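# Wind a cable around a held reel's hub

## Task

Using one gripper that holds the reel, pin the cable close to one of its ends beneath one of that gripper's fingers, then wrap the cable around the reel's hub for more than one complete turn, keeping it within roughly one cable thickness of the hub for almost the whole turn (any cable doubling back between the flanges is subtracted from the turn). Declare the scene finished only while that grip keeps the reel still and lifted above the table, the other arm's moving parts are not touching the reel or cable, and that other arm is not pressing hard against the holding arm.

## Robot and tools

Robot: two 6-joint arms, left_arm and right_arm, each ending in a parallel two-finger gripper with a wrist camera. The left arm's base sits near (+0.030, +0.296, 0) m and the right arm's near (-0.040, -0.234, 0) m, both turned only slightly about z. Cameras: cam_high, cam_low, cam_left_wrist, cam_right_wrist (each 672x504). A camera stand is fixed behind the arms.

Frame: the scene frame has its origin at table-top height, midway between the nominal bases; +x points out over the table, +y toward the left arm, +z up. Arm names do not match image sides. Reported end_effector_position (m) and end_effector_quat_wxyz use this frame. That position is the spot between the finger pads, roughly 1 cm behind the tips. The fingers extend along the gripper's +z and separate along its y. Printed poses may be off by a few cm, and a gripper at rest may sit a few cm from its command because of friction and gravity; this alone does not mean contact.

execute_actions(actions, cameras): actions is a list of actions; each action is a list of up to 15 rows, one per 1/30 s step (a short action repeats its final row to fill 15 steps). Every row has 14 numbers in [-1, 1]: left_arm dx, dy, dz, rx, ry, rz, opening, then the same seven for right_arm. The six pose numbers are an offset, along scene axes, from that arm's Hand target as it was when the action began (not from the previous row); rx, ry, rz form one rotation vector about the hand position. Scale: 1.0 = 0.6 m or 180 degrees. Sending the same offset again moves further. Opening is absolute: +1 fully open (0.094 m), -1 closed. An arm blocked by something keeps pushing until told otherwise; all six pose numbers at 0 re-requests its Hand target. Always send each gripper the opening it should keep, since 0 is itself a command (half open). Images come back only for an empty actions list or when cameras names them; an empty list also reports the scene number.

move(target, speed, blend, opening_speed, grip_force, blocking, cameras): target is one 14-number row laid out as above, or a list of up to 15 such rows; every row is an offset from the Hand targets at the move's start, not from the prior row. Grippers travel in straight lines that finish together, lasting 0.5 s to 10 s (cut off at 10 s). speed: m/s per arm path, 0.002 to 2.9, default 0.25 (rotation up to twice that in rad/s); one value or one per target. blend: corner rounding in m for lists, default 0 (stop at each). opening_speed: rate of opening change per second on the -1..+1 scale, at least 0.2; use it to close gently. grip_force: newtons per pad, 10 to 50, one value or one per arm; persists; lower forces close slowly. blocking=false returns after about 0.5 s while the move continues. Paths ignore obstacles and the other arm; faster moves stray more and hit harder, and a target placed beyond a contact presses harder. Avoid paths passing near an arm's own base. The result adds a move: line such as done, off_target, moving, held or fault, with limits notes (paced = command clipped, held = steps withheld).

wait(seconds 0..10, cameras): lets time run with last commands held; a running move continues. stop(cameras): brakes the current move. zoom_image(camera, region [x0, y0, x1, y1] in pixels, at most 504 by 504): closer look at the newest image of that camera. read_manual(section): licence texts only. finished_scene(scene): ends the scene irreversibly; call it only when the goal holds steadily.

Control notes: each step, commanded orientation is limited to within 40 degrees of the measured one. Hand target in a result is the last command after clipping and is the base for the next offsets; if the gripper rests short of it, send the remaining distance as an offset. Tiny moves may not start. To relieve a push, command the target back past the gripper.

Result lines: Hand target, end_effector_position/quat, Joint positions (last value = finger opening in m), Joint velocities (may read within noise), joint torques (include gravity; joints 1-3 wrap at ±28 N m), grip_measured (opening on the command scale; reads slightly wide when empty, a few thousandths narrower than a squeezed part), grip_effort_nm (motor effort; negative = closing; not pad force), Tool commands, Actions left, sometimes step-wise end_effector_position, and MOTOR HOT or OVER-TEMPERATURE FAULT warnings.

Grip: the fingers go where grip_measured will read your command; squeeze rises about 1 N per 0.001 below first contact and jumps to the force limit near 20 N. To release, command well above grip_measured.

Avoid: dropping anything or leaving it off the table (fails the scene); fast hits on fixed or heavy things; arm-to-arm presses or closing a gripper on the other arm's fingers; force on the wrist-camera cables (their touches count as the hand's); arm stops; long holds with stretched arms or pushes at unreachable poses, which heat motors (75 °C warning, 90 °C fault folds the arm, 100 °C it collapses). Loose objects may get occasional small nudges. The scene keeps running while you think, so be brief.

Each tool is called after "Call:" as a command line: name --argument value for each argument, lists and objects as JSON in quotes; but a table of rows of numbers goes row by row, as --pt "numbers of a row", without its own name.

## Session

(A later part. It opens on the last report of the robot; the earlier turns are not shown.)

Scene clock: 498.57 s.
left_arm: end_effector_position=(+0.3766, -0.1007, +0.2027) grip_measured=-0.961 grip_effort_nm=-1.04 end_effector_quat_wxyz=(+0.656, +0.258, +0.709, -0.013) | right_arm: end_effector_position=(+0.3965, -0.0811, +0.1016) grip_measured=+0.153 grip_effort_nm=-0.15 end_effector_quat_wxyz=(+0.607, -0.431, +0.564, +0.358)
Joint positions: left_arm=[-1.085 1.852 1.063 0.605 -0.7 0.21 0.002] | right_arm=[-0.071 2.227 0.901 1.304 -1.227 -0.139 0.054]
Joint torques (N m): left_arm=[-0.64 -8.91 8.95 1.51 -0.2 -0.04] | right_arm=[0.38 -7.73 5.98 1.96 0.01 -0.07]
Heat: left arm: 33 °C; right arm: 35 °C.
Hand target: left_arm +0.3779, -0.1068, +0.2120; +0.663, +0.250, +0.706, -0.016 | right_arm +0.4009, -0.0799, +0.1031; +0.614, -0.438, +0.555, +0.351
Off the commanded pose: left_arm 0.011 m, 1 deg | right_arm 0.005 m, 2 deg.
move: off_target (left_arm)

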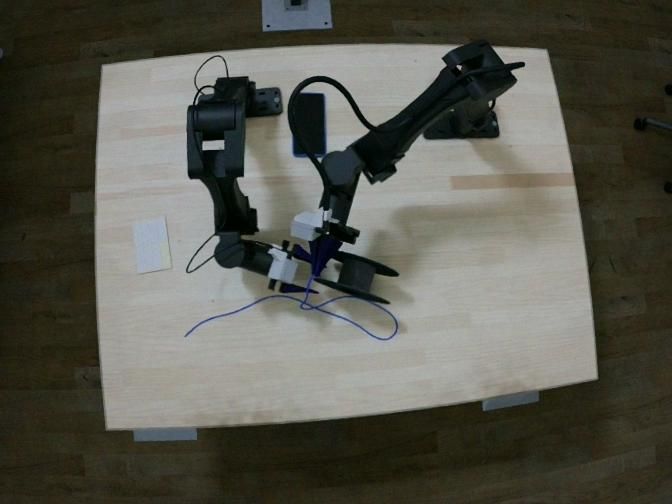

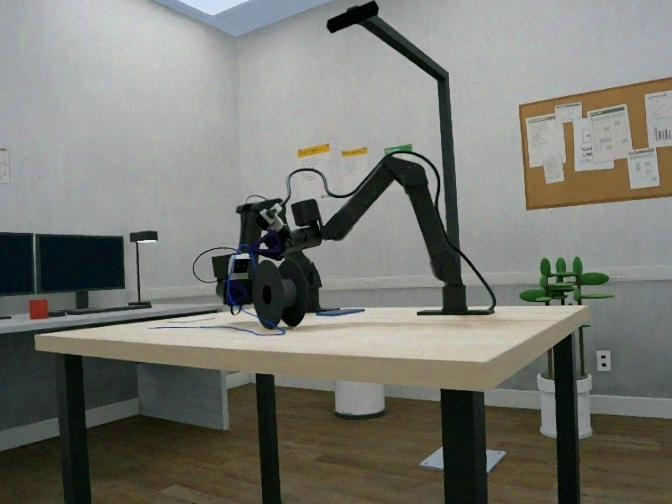

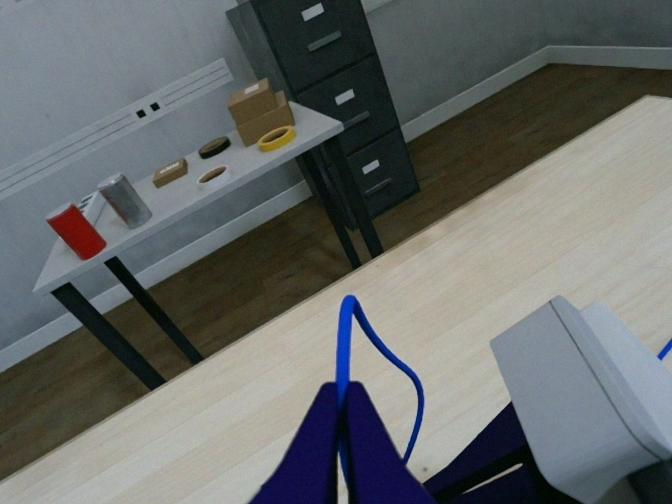

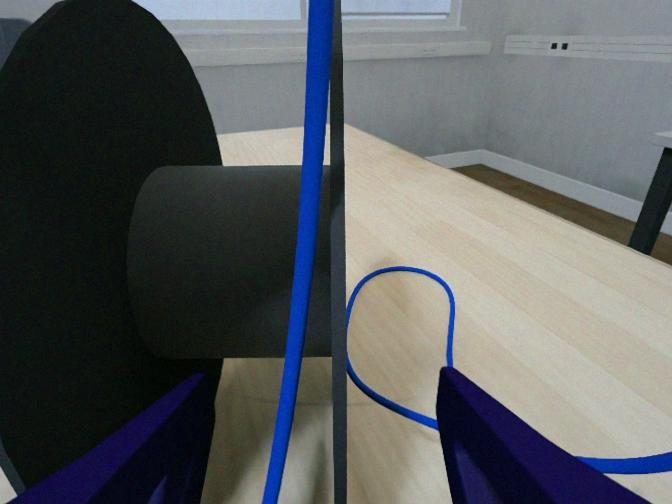

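Call:
move --pt "0.0 0.0 0.0 0 0 0 -1 0 0 0 0 0 0 -1" --opening_speed 0.4 --cameras '["all"]'

Call:
zoom_image --camera "cam_right_wrist" --region '[200, 150, 480, 504]'

Scene clock: 515.20 s.
left_arm: end_effector_position=(+0.3766, -0.1006, +0.2026) grip_measured=-0.961 grip_effort_nm=-1.04 end_effector_quat_wxyz=(+0.656, +0.258, +0.709, -0.013) | right_arm: end_effector_position=(+0.3981, -0.0818, +0.1018) grip_measured=-0.869 grip_effort_nm=-1.03 end_effector_quat_wxyz=(+0.610, -0.429, +0.565, +0.353)
Joint positions: left_arm=[-1.085 1.852 1.063 0.605 -0.7 0.211 0.002] | right_arm=[-0.071 2.227 0.901 1.306 -1.217 -0.144 0.006]
Joint torques (N m): left_arm=[-0.64 -8.92 8.94 1.52 -0.21 -0.03] | right_arm=[0.32 -7.72 6.02 1.93 -0.1 -0.03]
Heat: left arm: 35 °C; right arm: 35 °C.
Hand target: left_arm +0.3779, -0.1068, +0.2120; +0.663, +0.250, +0.706, -0.016 | right_arm +0.4009, -0.0799, +0.1031; +0.614, -0.438, +0.555, +0.351
Off the commanded pose: left_arm 0.011 m, 1 deg | right_arm 0.004 m, 2 deg.
move: off_target (left_arm)

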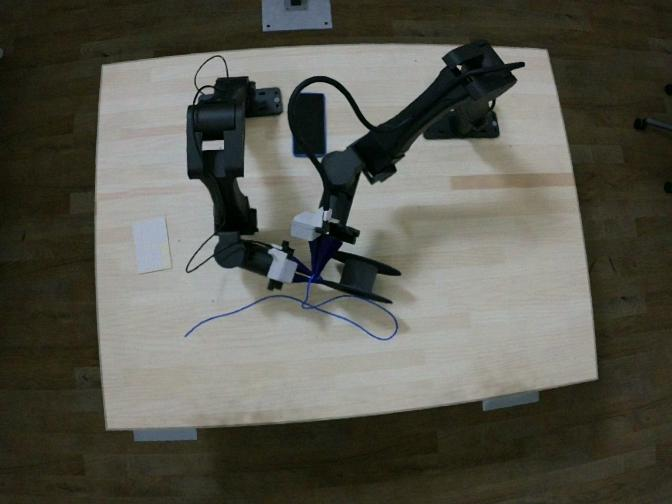

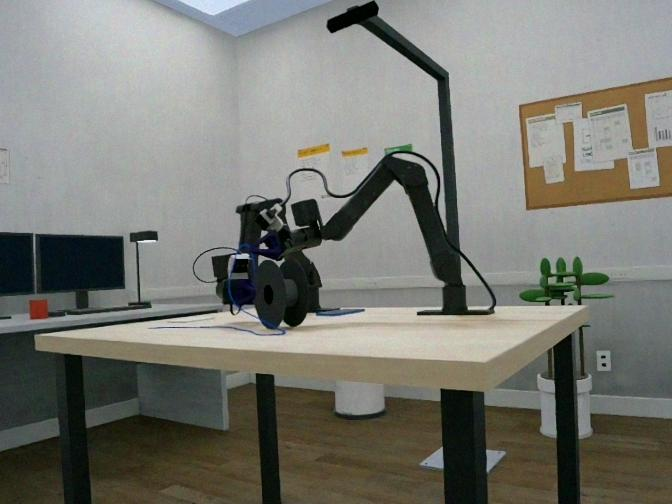

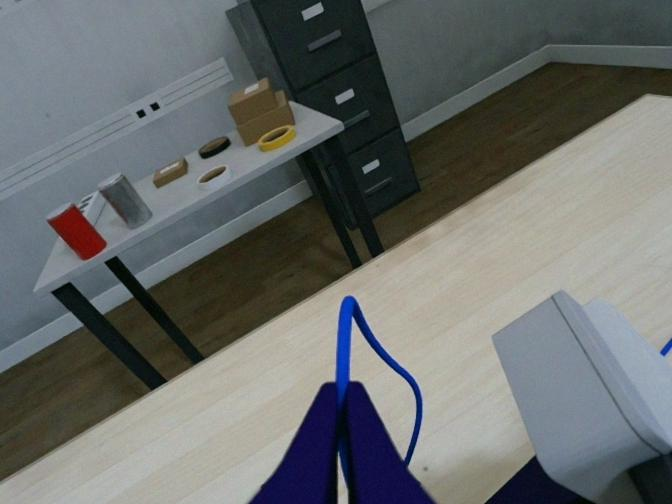

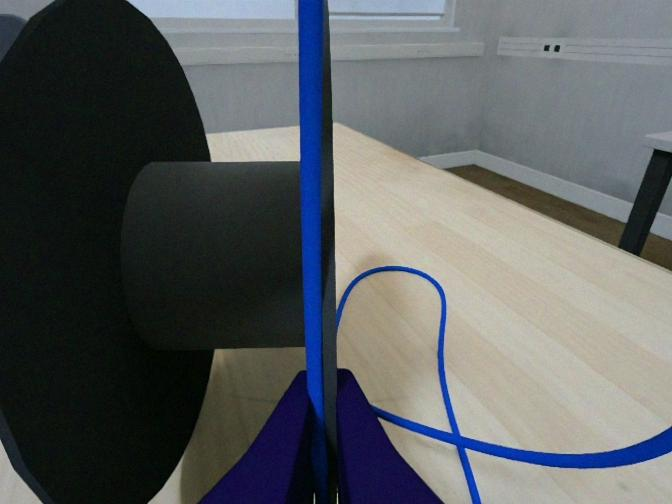

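Scaled by 1.424.

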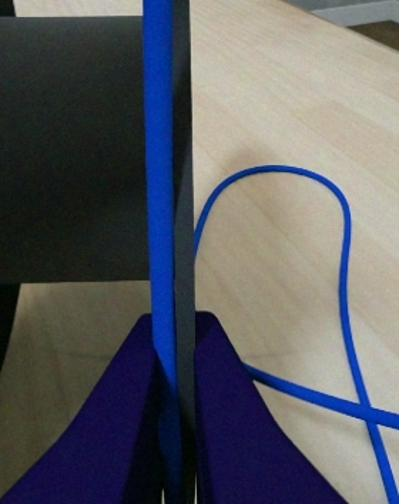

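Call:
move --pt "0.0 0.0 0.0 0 0 0 -0.6 0 0 0 0 0 0 -1" --pt "-0.17 0.07 0.06 0 0 0 -0.6 0 0 0 0 0 0 -1" --speed 0.15 --opening_speed 0.6 --cameras '["all"]'

Call:
zoom_image --camera "cam_high" --region '[260, 190, 420, 350]'

Call:
zoom_image --camera "cam_low" --region '[200, 150, 340, 350]'

Scene clock: 576.60 s.
left_arm: end_effector_position=(+0.2777, -0.0734, +0.2411) grip_measured=-0.602 grip_effort_nm=0.11 end_effector_quat_wxyz=(+0.659, +0.265, +0.704, -0.010) | right_arm: end_effector_position=(+0.3981, -0.0818, +0.1018) grip_measured=-0.869 grip_effort_nm=-1.03 end_effector_quat_wxyz=(+0.610, -0.429, +0.565, +0.353)
Joint positions: left_arm=[-1.321 1.552 0.894 0.438 -0.925 0.168 0.019] | right_arm=[-0.071 2.227 0.901 1.306 -1.217 -0.144 0.006]
Joint torques (N m): left_arm=[-0.18 -9.88 5 1.37 -0.26 -0.22] | right_arm=[0.29 -7.71 6.04 1.94 -0.1 -0.04]
Heat: left arm: 37 °C; right arm: 35 °C.
Hand target: left_arm +0.2761, -0.0647, +0.2481; +0.663, +0.250, +0.706, -0.016 | right_arm +0.4009, -0.0799, +0.1030; +0.614, -0.438, +0.555, +0.351
Off the commanded pose: left_arm 0.011 m, 2 deg | right_arm 0.004 m, 2 deg.
move: off_target (left_arm)

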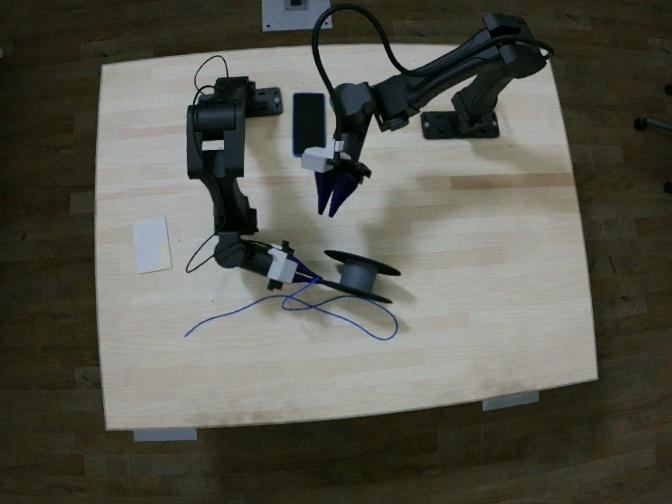

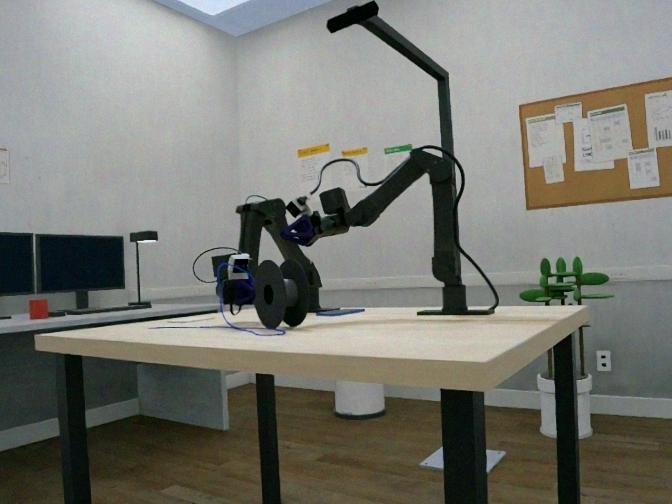

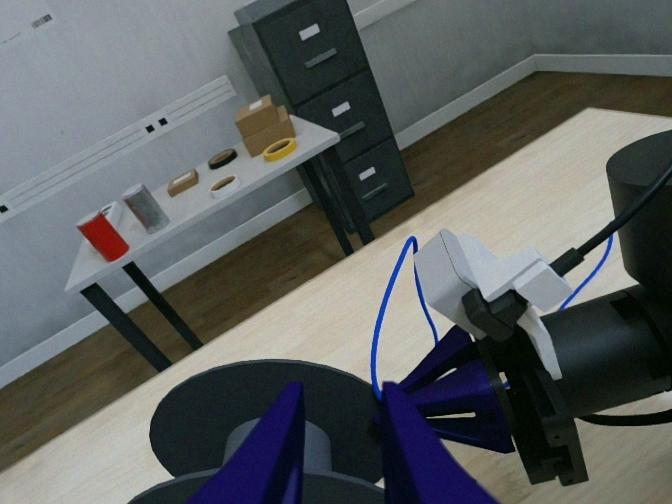

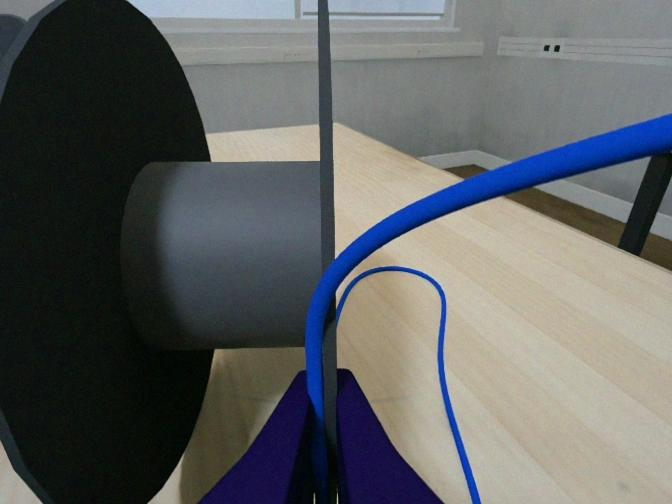

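Scaled by 3.150.

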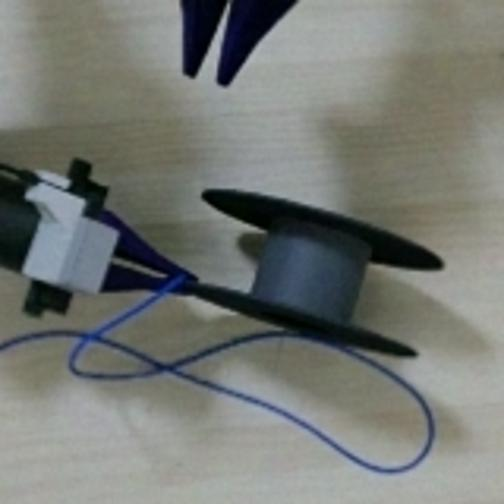

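Scaled by 2.520.

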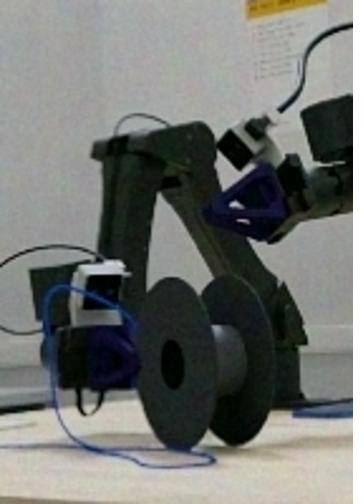

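Call:
move --pt "-0.0768 0.2412 0.0365 0 0 0 -0.6 0 0 0.1 0 0 0 -1" --pt "0.1398 0.5578 -0.1968 -0.0751 0.0832 -0.2758 -0.4 0 0 0.3 0 0 0 -1" --speed 0.2 --blend '[0.04, 0]' --cameras '["all"]'

Scene clock: 606.33 s.
left_arm: end_effector_position=(+0.3542, +0.2694, +0.1301) grip_measured=-0.402 grip_effort_nm=0.11 end_effector_quat_wxyz=(+0.514, +0.425, +0.647, -0.369) | right_arm: end_effector_position=(+0.4026, -0.0818, +0.2499) grip_measured=-0.921 grip_effort_nm=-1.04 end_effector_quat_wxyz=(+0.591, -0.416, +0.585, +0.368)
Joint positions: left_arm=[0.477 1.953 1.14 -1.279 1.339 2.063 0.028] | right_arm=[-0.07 1.794 1.085 0.62 -1.214 -0.146 0.004]
Joint torques (N m): left_arm=[-0.62 -6.28 6.17 -0.46 0.58 0.13] | right_arm=[0.31 -10.86 9.99 1.95 -0.12 0]
Heat: left arm: 34 °C; right arm: 36 °C.
Hand target: left_arm +0.3599, +0.2700, +0.1300; +0.524, +0.440, +0.607, -0.403 | right_arm +0.4009, -0.0798, +0.2831; +0.614, -0.438, +0.555, +0.351
Off the commanded pose: left_arm 0.006 m, 6 deg | right_arm 0.033 m, 5 deg.
joint sent to its limit (left arm) — joint 6 (wrist roll), upper limit. The joint targets are off in orientation, not in position.
move: off_target (left_arm, right_arm); target 2's new opening was sent with left_arm's hand 0.005 m and 6 deg from that target

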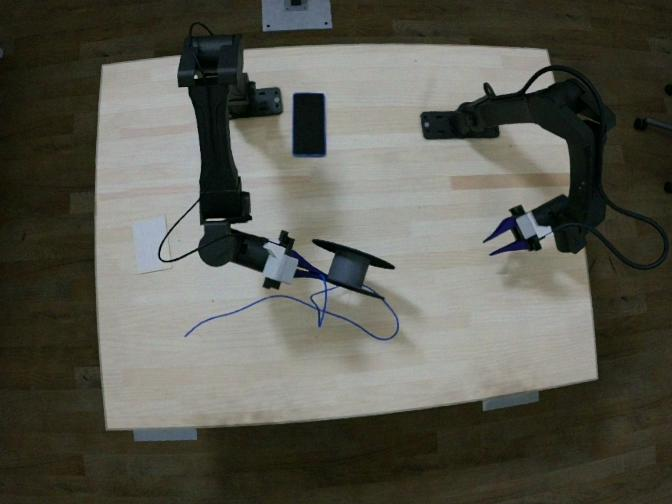

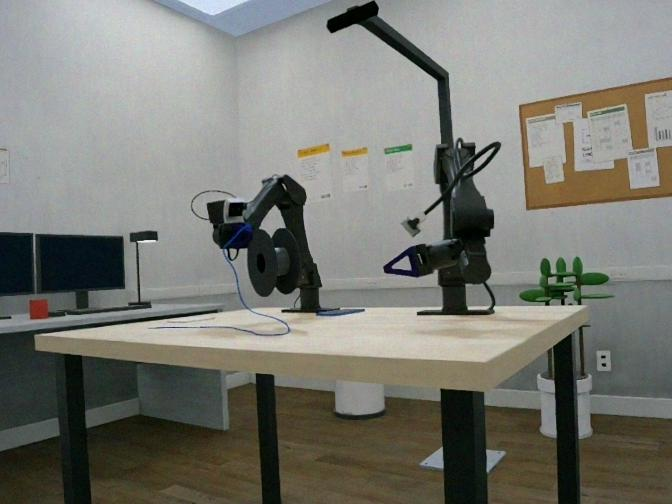

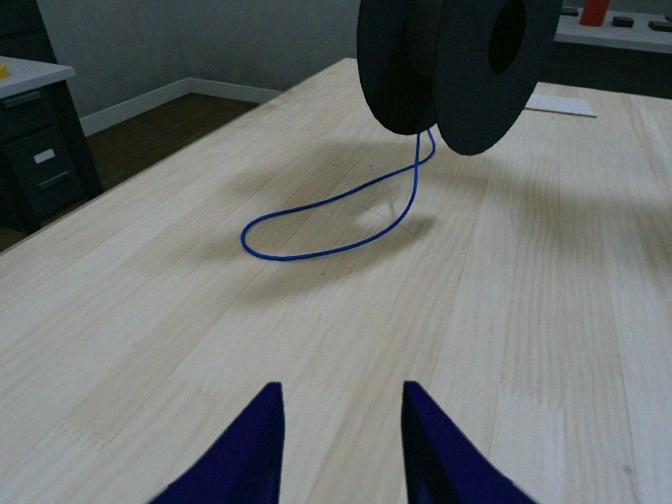

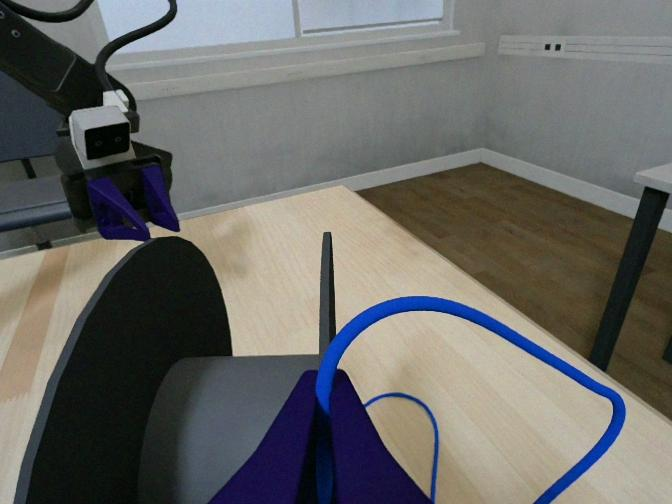

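Call:
zoom_image --camera "cam_right_wrist" --region '[180, 220, 460, 504]'

Call:
zoom_image --camera "cam_low" --region '[190, 180, 320, 310]'

Call:
zoom_image --camera "cam_high" --region '[260, 190, 420, 350]'

Scaled by 1.775.

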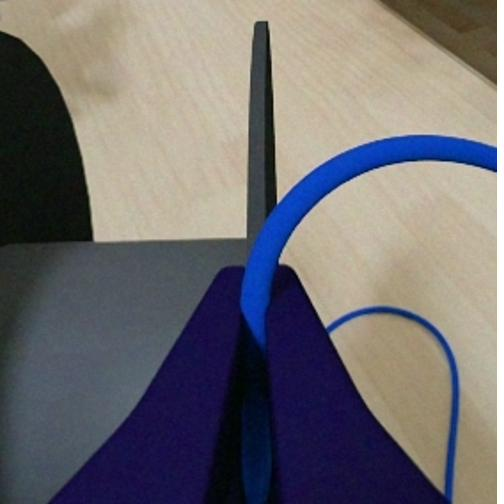

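Scaled by 3.877.

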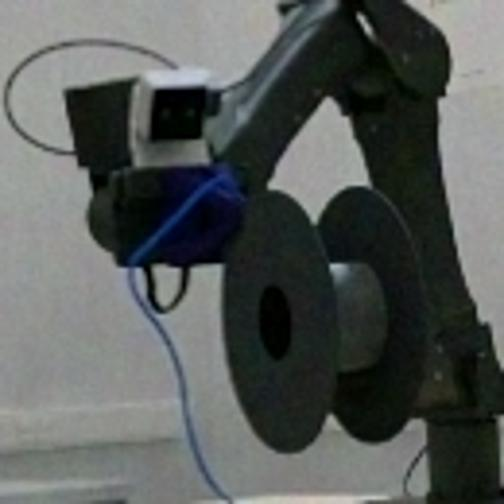

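Scaled by 3.150.

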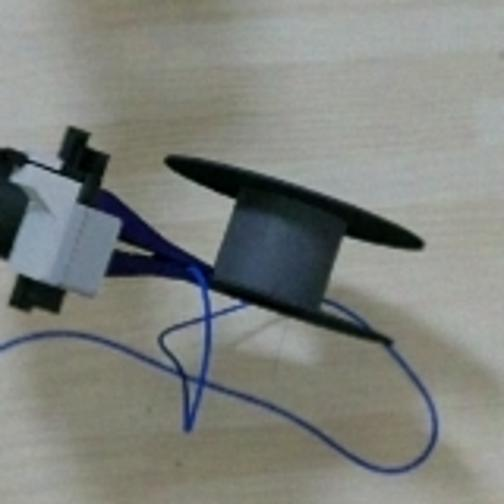

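Call:
move --pt "0.0 0.1 0.05 0 0 0 -0.4 -0.045 0.283 0.0 0.0382 0.0305 -0.3218 -1" --speed 0.15 --cameras '["all"]'

Call:
zoom_image --camera "cam_right_wrist" --region '[180, 220, 460, 504]'

Call:
zoom_image --camera "cam_low" --region '[220, 160, 400, 340]'

Call:
zoom_image --camera "cam_high" --region '[330, 140, 510, 350]'

Scene clock: 695.67 s.
left_arm: end_effector_position=(+0.3555, +0.3253, +0.1532) grip_measured=-0.402 grip_effort_nm=0.11 end_effector_quat_wxyz=(+0.490, +0.393, +0.698, -0.344) | right_arm: end_effector_position=(+0.3686, +0.0860, +0.2498) grip_measured=-0.921 grip_effort_nm=-1.04 end_effector_quat_wxyz=(+0.679, -0.098, +0.727, +0.038)
Joint positions: left_arm=[0.625 1.953 1.305 -1.488 1.229 2.063 0.028] | right_arm=[0.857 1.762 1.082 0.582 0.694 -0.014 0.004]
Joint torques (N m): left_arm=[0.46 -8.68 6.54 -0.58 0.54 0.13] | right_arm=[0.32 -7.86 11.04 2.64 0.22 0.14]
Heat: left arm: 33 °C; right arm: 40 °C.
Hand target: left_arm +0.3599, +0.3300, +0.1600; +0.524, +0.440, +0.607, -0.403 | right_arm +0.3739, +0.0900, +0.2831; +0.705, -0.062, +0.704, +0.061
Off the commanded pose: left_arm 0.009 m, 14 deg | right_arm 0.034 m, 6 deg.
joint sent to its limit (left arm) — joint 6 (wrist roll), upper limit. The joint targets are off in orientation, not in position.
move: off_target (left_arm, right_arm)

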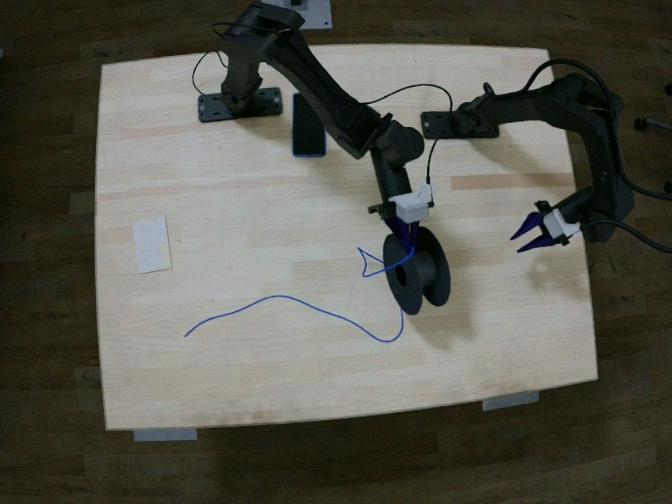

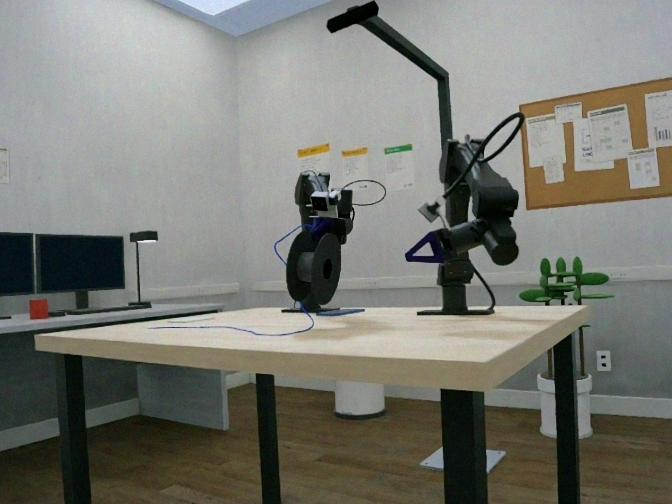

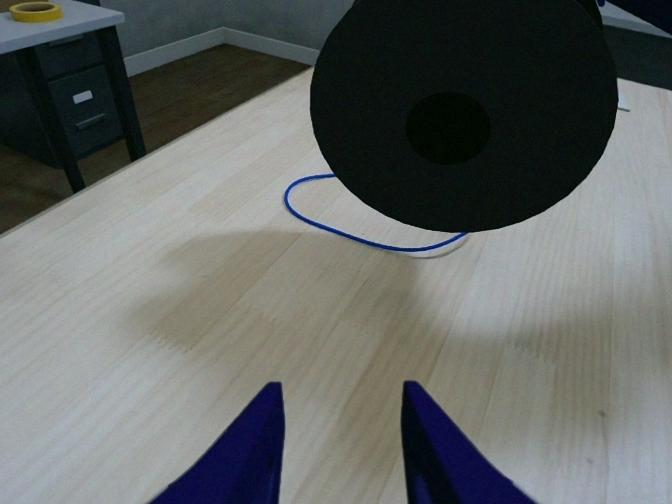

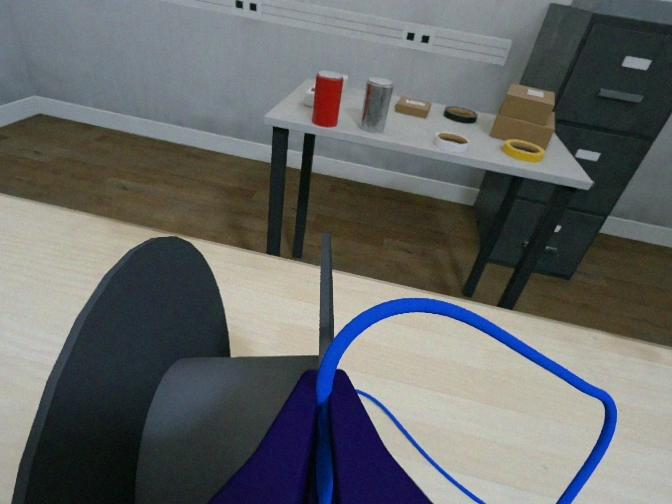

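Scaled by 1.775.

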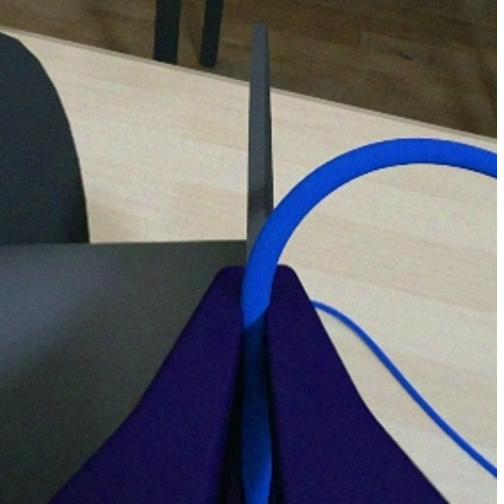

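Scaled by 2.800.

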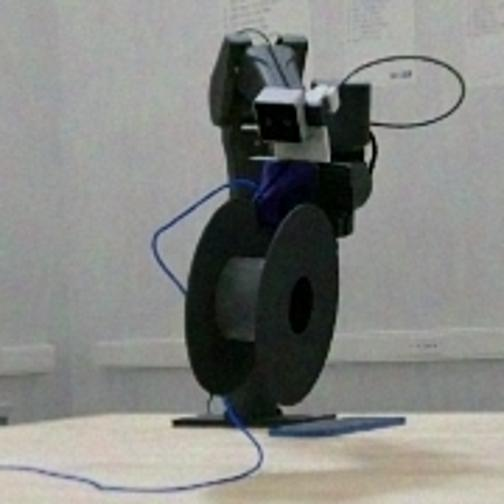

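Scaled by 2.400.

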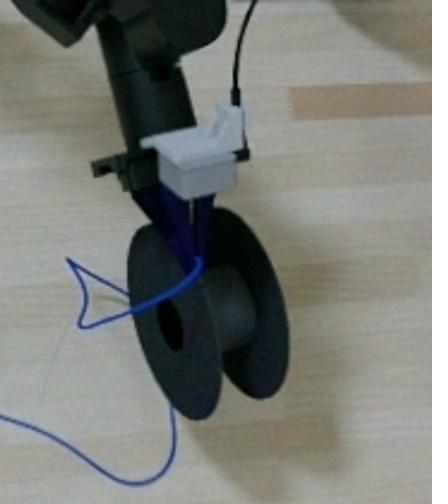

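Call:
move --pt "0.0 0.0 0.0 0 0 0 -0.4 -0.083 0.0 -0.11 0 0 0 -1" --speed 0.12 --cameras '["all"]'

Call:
zoom_image --camera "cam_low" --region '[220, 190, 380, 350]'

Scene clock: 738.13 s.
left_arm: end_effector_position=(+0.3554, +0.3252, +0.1532) grip_measured=-0.402 grip_effort_nm=0.11 end_effector_quat_wxyz=(+0.490, +0.393, +0.698, -0.345) | right_arm: end_effector_position=(+0.3248, +0.0908, +0.2042) grip_measured=-0.921 grip_effort_nm=-1.04 end_effector_quat_wxyz=(+0.687, -0.086, +0.720, +0.047)
Joint positions: left_arm=[0.625 1.953 1.305 -1.488 1.229 2.063 0.028] | right_arm=[0.965 1.797 0.883 0.84 0.806 0.002 0.004]
Joint torques (N m): left_arm=[0.47 -8.65 6.56 -0.56 0.54 0.13] | right_arm=[0.47 -7.19 5.94 2.88 0.2 0.02]
Heat: left arm: 34 °C; right arm: 43 °C.
Hand target: left_arm +0.3599, +0.3299, +0.1600; +0.524, +0.440, +0.607, -0.403 | right_arm +0.3242, +0.0899, +0.2170; +0.705, -0.062, +0.704, +0.061
Off the commanded pose: left_arm 0.009 m, 14 deg | right_arm 0.013 m, 4 deg.
joint sent to its limit (left arm) — joint 6 (wrist roll), upper limit. The joint targets are off in orientation, not in position.
move: off_target (left_arm, right_arm)

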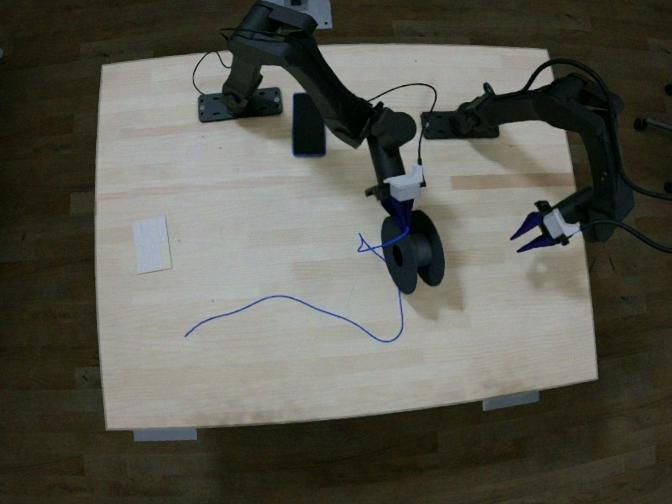

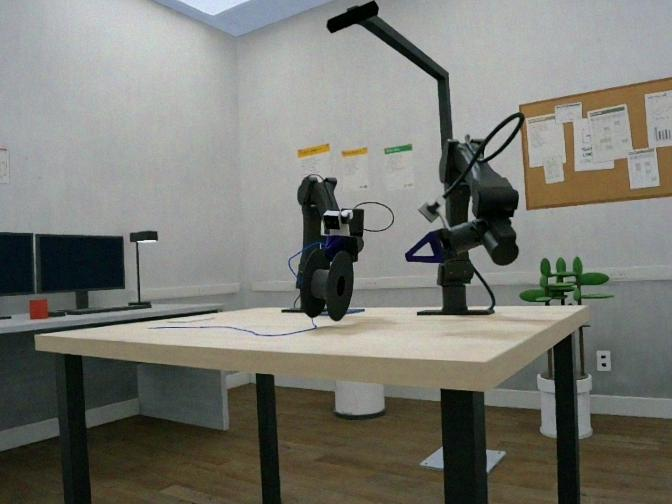

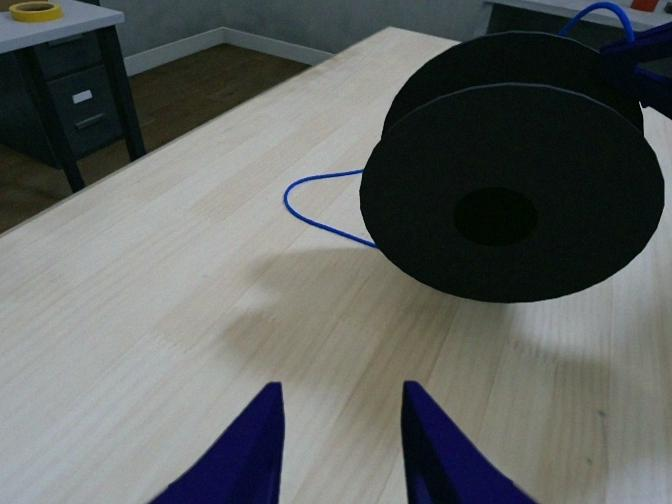

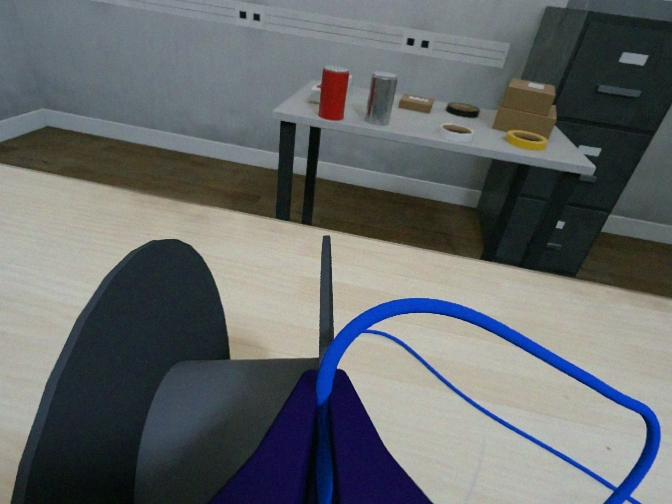

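Scaled by 3.150.

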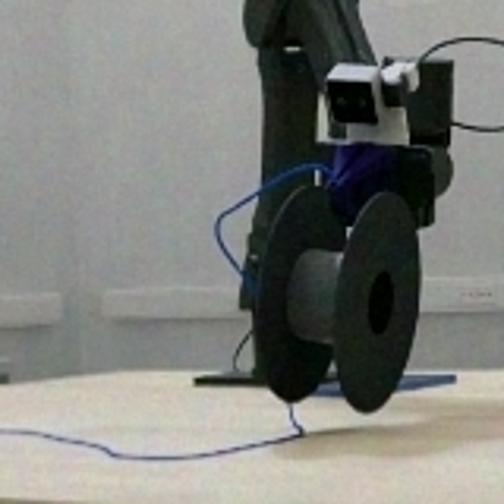

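Call:
move --pt "0.0 0.0 0.0 0 0 0 -0.4 0 0.0 -0.07 0 0 0 -1" --speed 0.08 --cameras '["all"]'

Call:
zoom_image --camera "cam_low" --region '[220, 190, 380, 350]'

Scene clock: 747.00 s.
left_arm: end_effector_position=(+0.3554, +0.3252, +0.1532) grip_measured=-0.402 grip_effort_nm=0.11 end_effector_quat_wxyz=(+0.490, +0.393, +0.698, -0.345) | right_arm: end_effector_position=(+0.3267, +0.0898, +0.1831) grip_measured=-0.921 grip_effort_nm=-1.04 end_effector_quat_wxyz=(+0.707, -0.056, +0.702, +0.065)
Joint positions: left_arm=[0.625 1.953 1.305 -1.488 1.229 2.063 0.028] | right_arm=[0.965 1.914 0.84 1.086 0.823 0.002 0.004]
Joint torques (N m): left_arm=[0.47 -8.64 6.57 -0.57 0.54 0.13] | right_arm=[0.53 -6.75 4.51 2.21 0.04 -0.02]
Heat: left arm: 34 °C; right arm: 40 °C.
Hand target: left_arm +0.3599, +0.3299, +0.1600; +0.524, +0.440, +0.607, -0.403 | right_arm +0.3242, +0.0899, +0.1751; +0.705, -0.062, +0.704, +0.061
Off the commanded pose: left_arm 0.009 m, 14 deg | right_arm 0.008 m, 1 deg.
joint sent to its limit (left arm) — joint 6 (wrist roll), upper limit. The joint targets are off in orientation, not in position.
move: off_target (left_arm)

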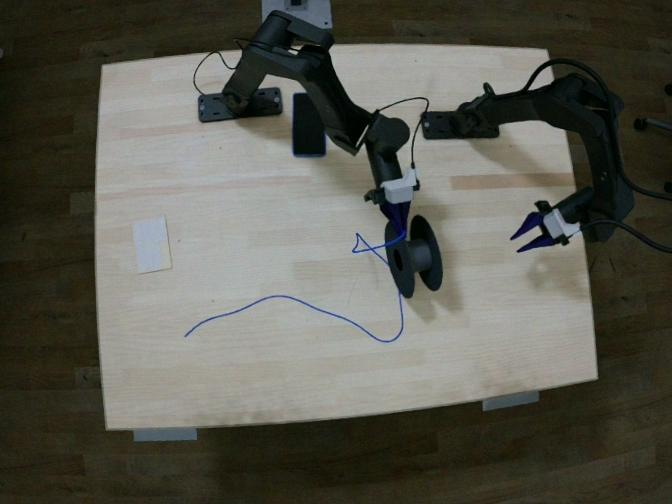

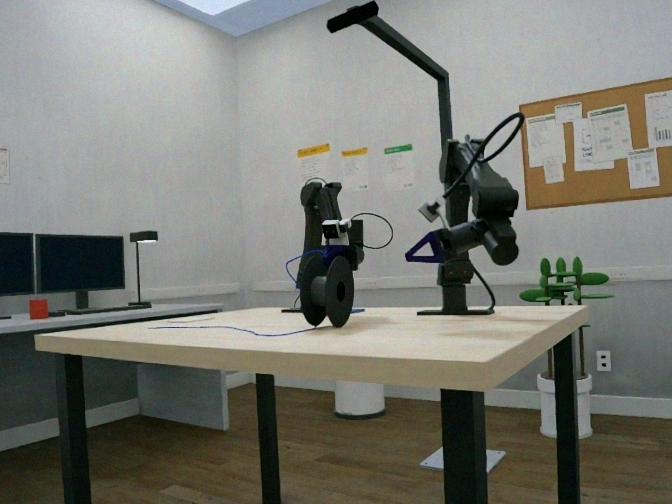

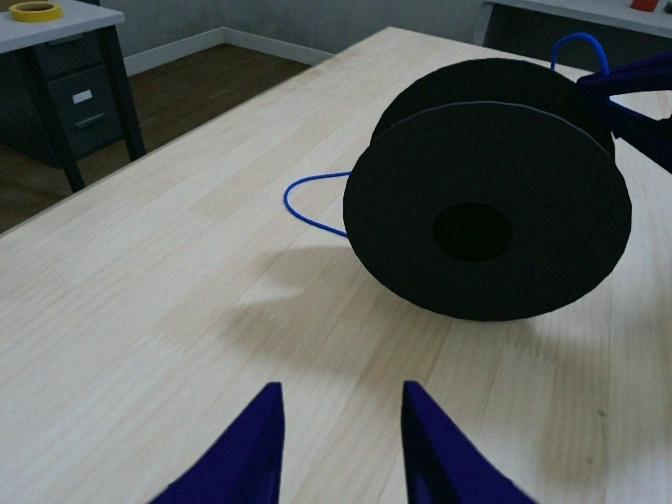

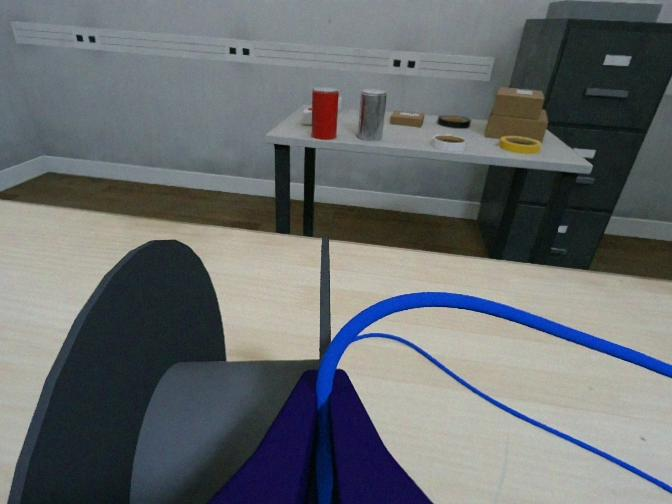

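Scaled by 3.150.

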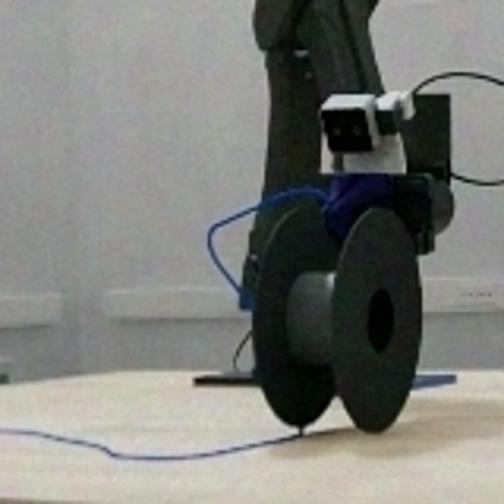

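Call:
move --pt "0.0 0.0 0.0 0 0 0 -0.4 0 0.0 -0.03 0 0 0 -1" --pt "0.0 0.0 0.0 0 0 0 -0.4 0 0.0 -0.03 0 0 0 0.2" --speed 0.06 --opening_speed 0.6 --cameras '["all"]'

Call:
zoom_image --camera "cam_low" --region '[220, 190, 380, 350]'

Call:
zoom_image --camera "cam_high" --region '[330, 150, 470, 310]'

Scene clock: 757.70 s.
left_arm: end_effector_position=(+0.3554, +0.3252, +0.1532) grip_measured=-0.402 grip_effort_nm=0.11 end_effector_quat_wxyz=(+0.490, +0.393, +0.698, -0.345) | right_arm: end_effector_position=(+0.3269, +0.0891, +0.1689) grip_measured=+0.197 grip_effort_nm=0.14 end_effector_quat_wxyz=(+0.713, -0.048, +0.696, +0.070)
Joint positions: left_arm=[0.625 1.953 1.305 -1.488 1.229 2.063 0.028] | right_arm=[0.965 1.977 0.824 1.193 0.828 0 0.056]
Joint torques (N m): left_arm=[0.47 -8.66 6.54 -0.57 0.54 0.13] | right_arm=[0.54 -7.1 4.27 1.88 -0.01 -0.03]
Heat: left arm: 34 °C; right arm: 39 °C.
Hand target: left_arm +0.3599, +0.3299, +0.1600; +0.524, +0.440, +0.607, -0.403 | right_arm +0.3242, +0.0899, +0.1571; +0.705, -0.062, +0.704, +0.061
Off the commanded pose: left_arm 0.009 m, 14 deg | right_arm 0.012 m, 2 deg.
joint sent to its limit (left arm) — joint 6 (wrist roll), upper limit. The joint targets are off in orientation, not in position.
move: off_target (left_arm, right_arm); target 2's new opening was sent with right_arm's hand 0.020 m and 4 deg from that target

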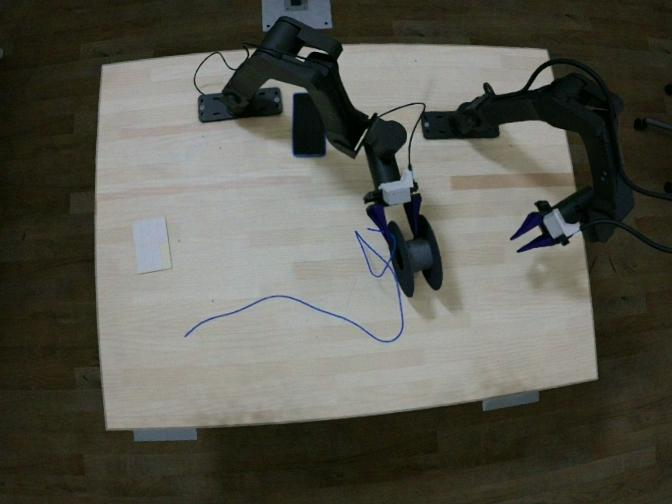

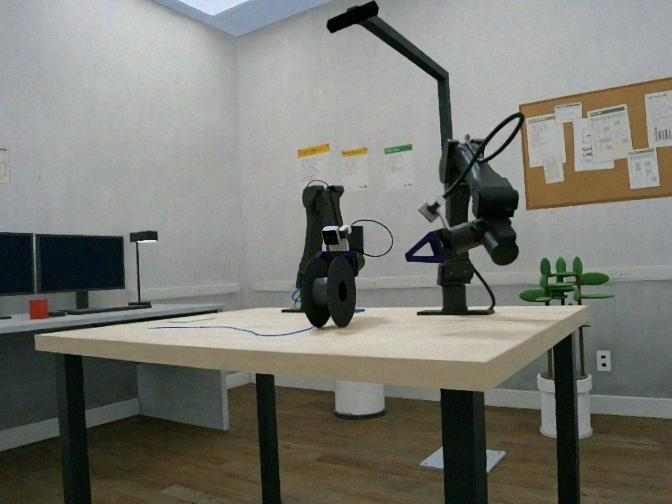

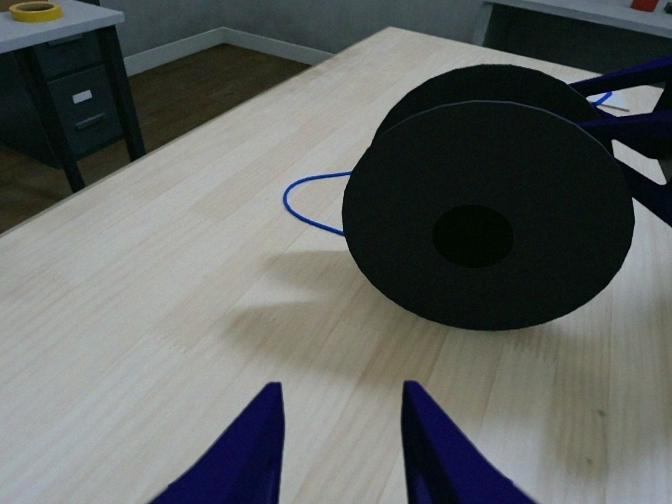

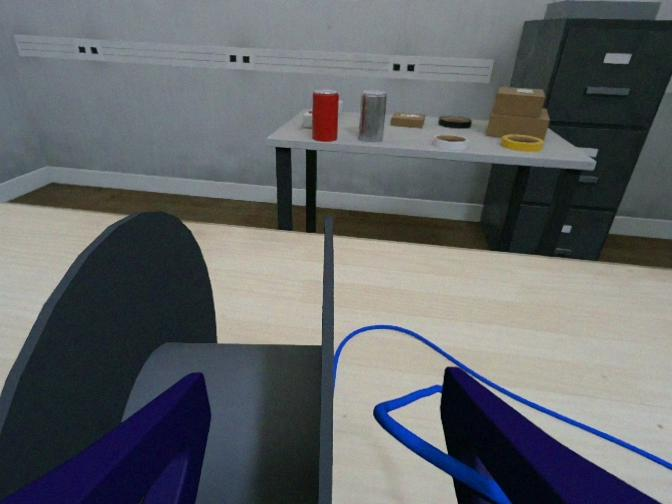

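Scaled by 3.150.

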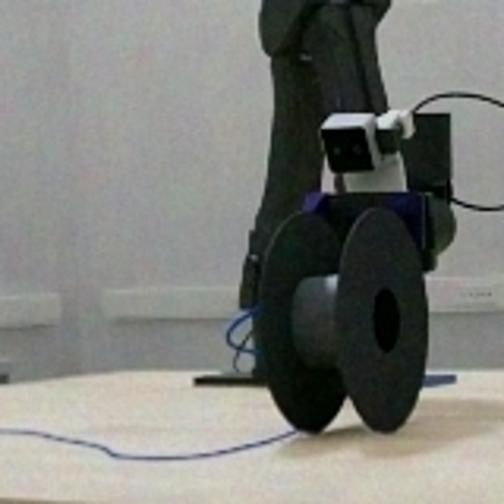

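Scaled by 3.150.

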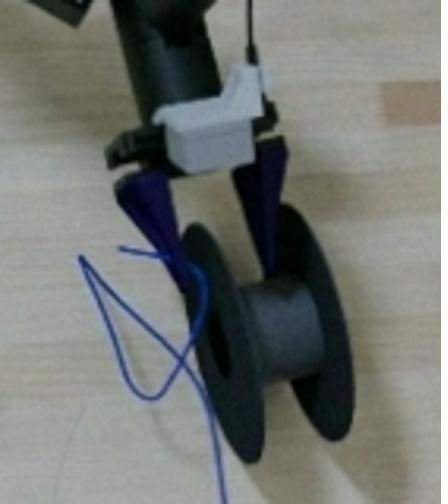

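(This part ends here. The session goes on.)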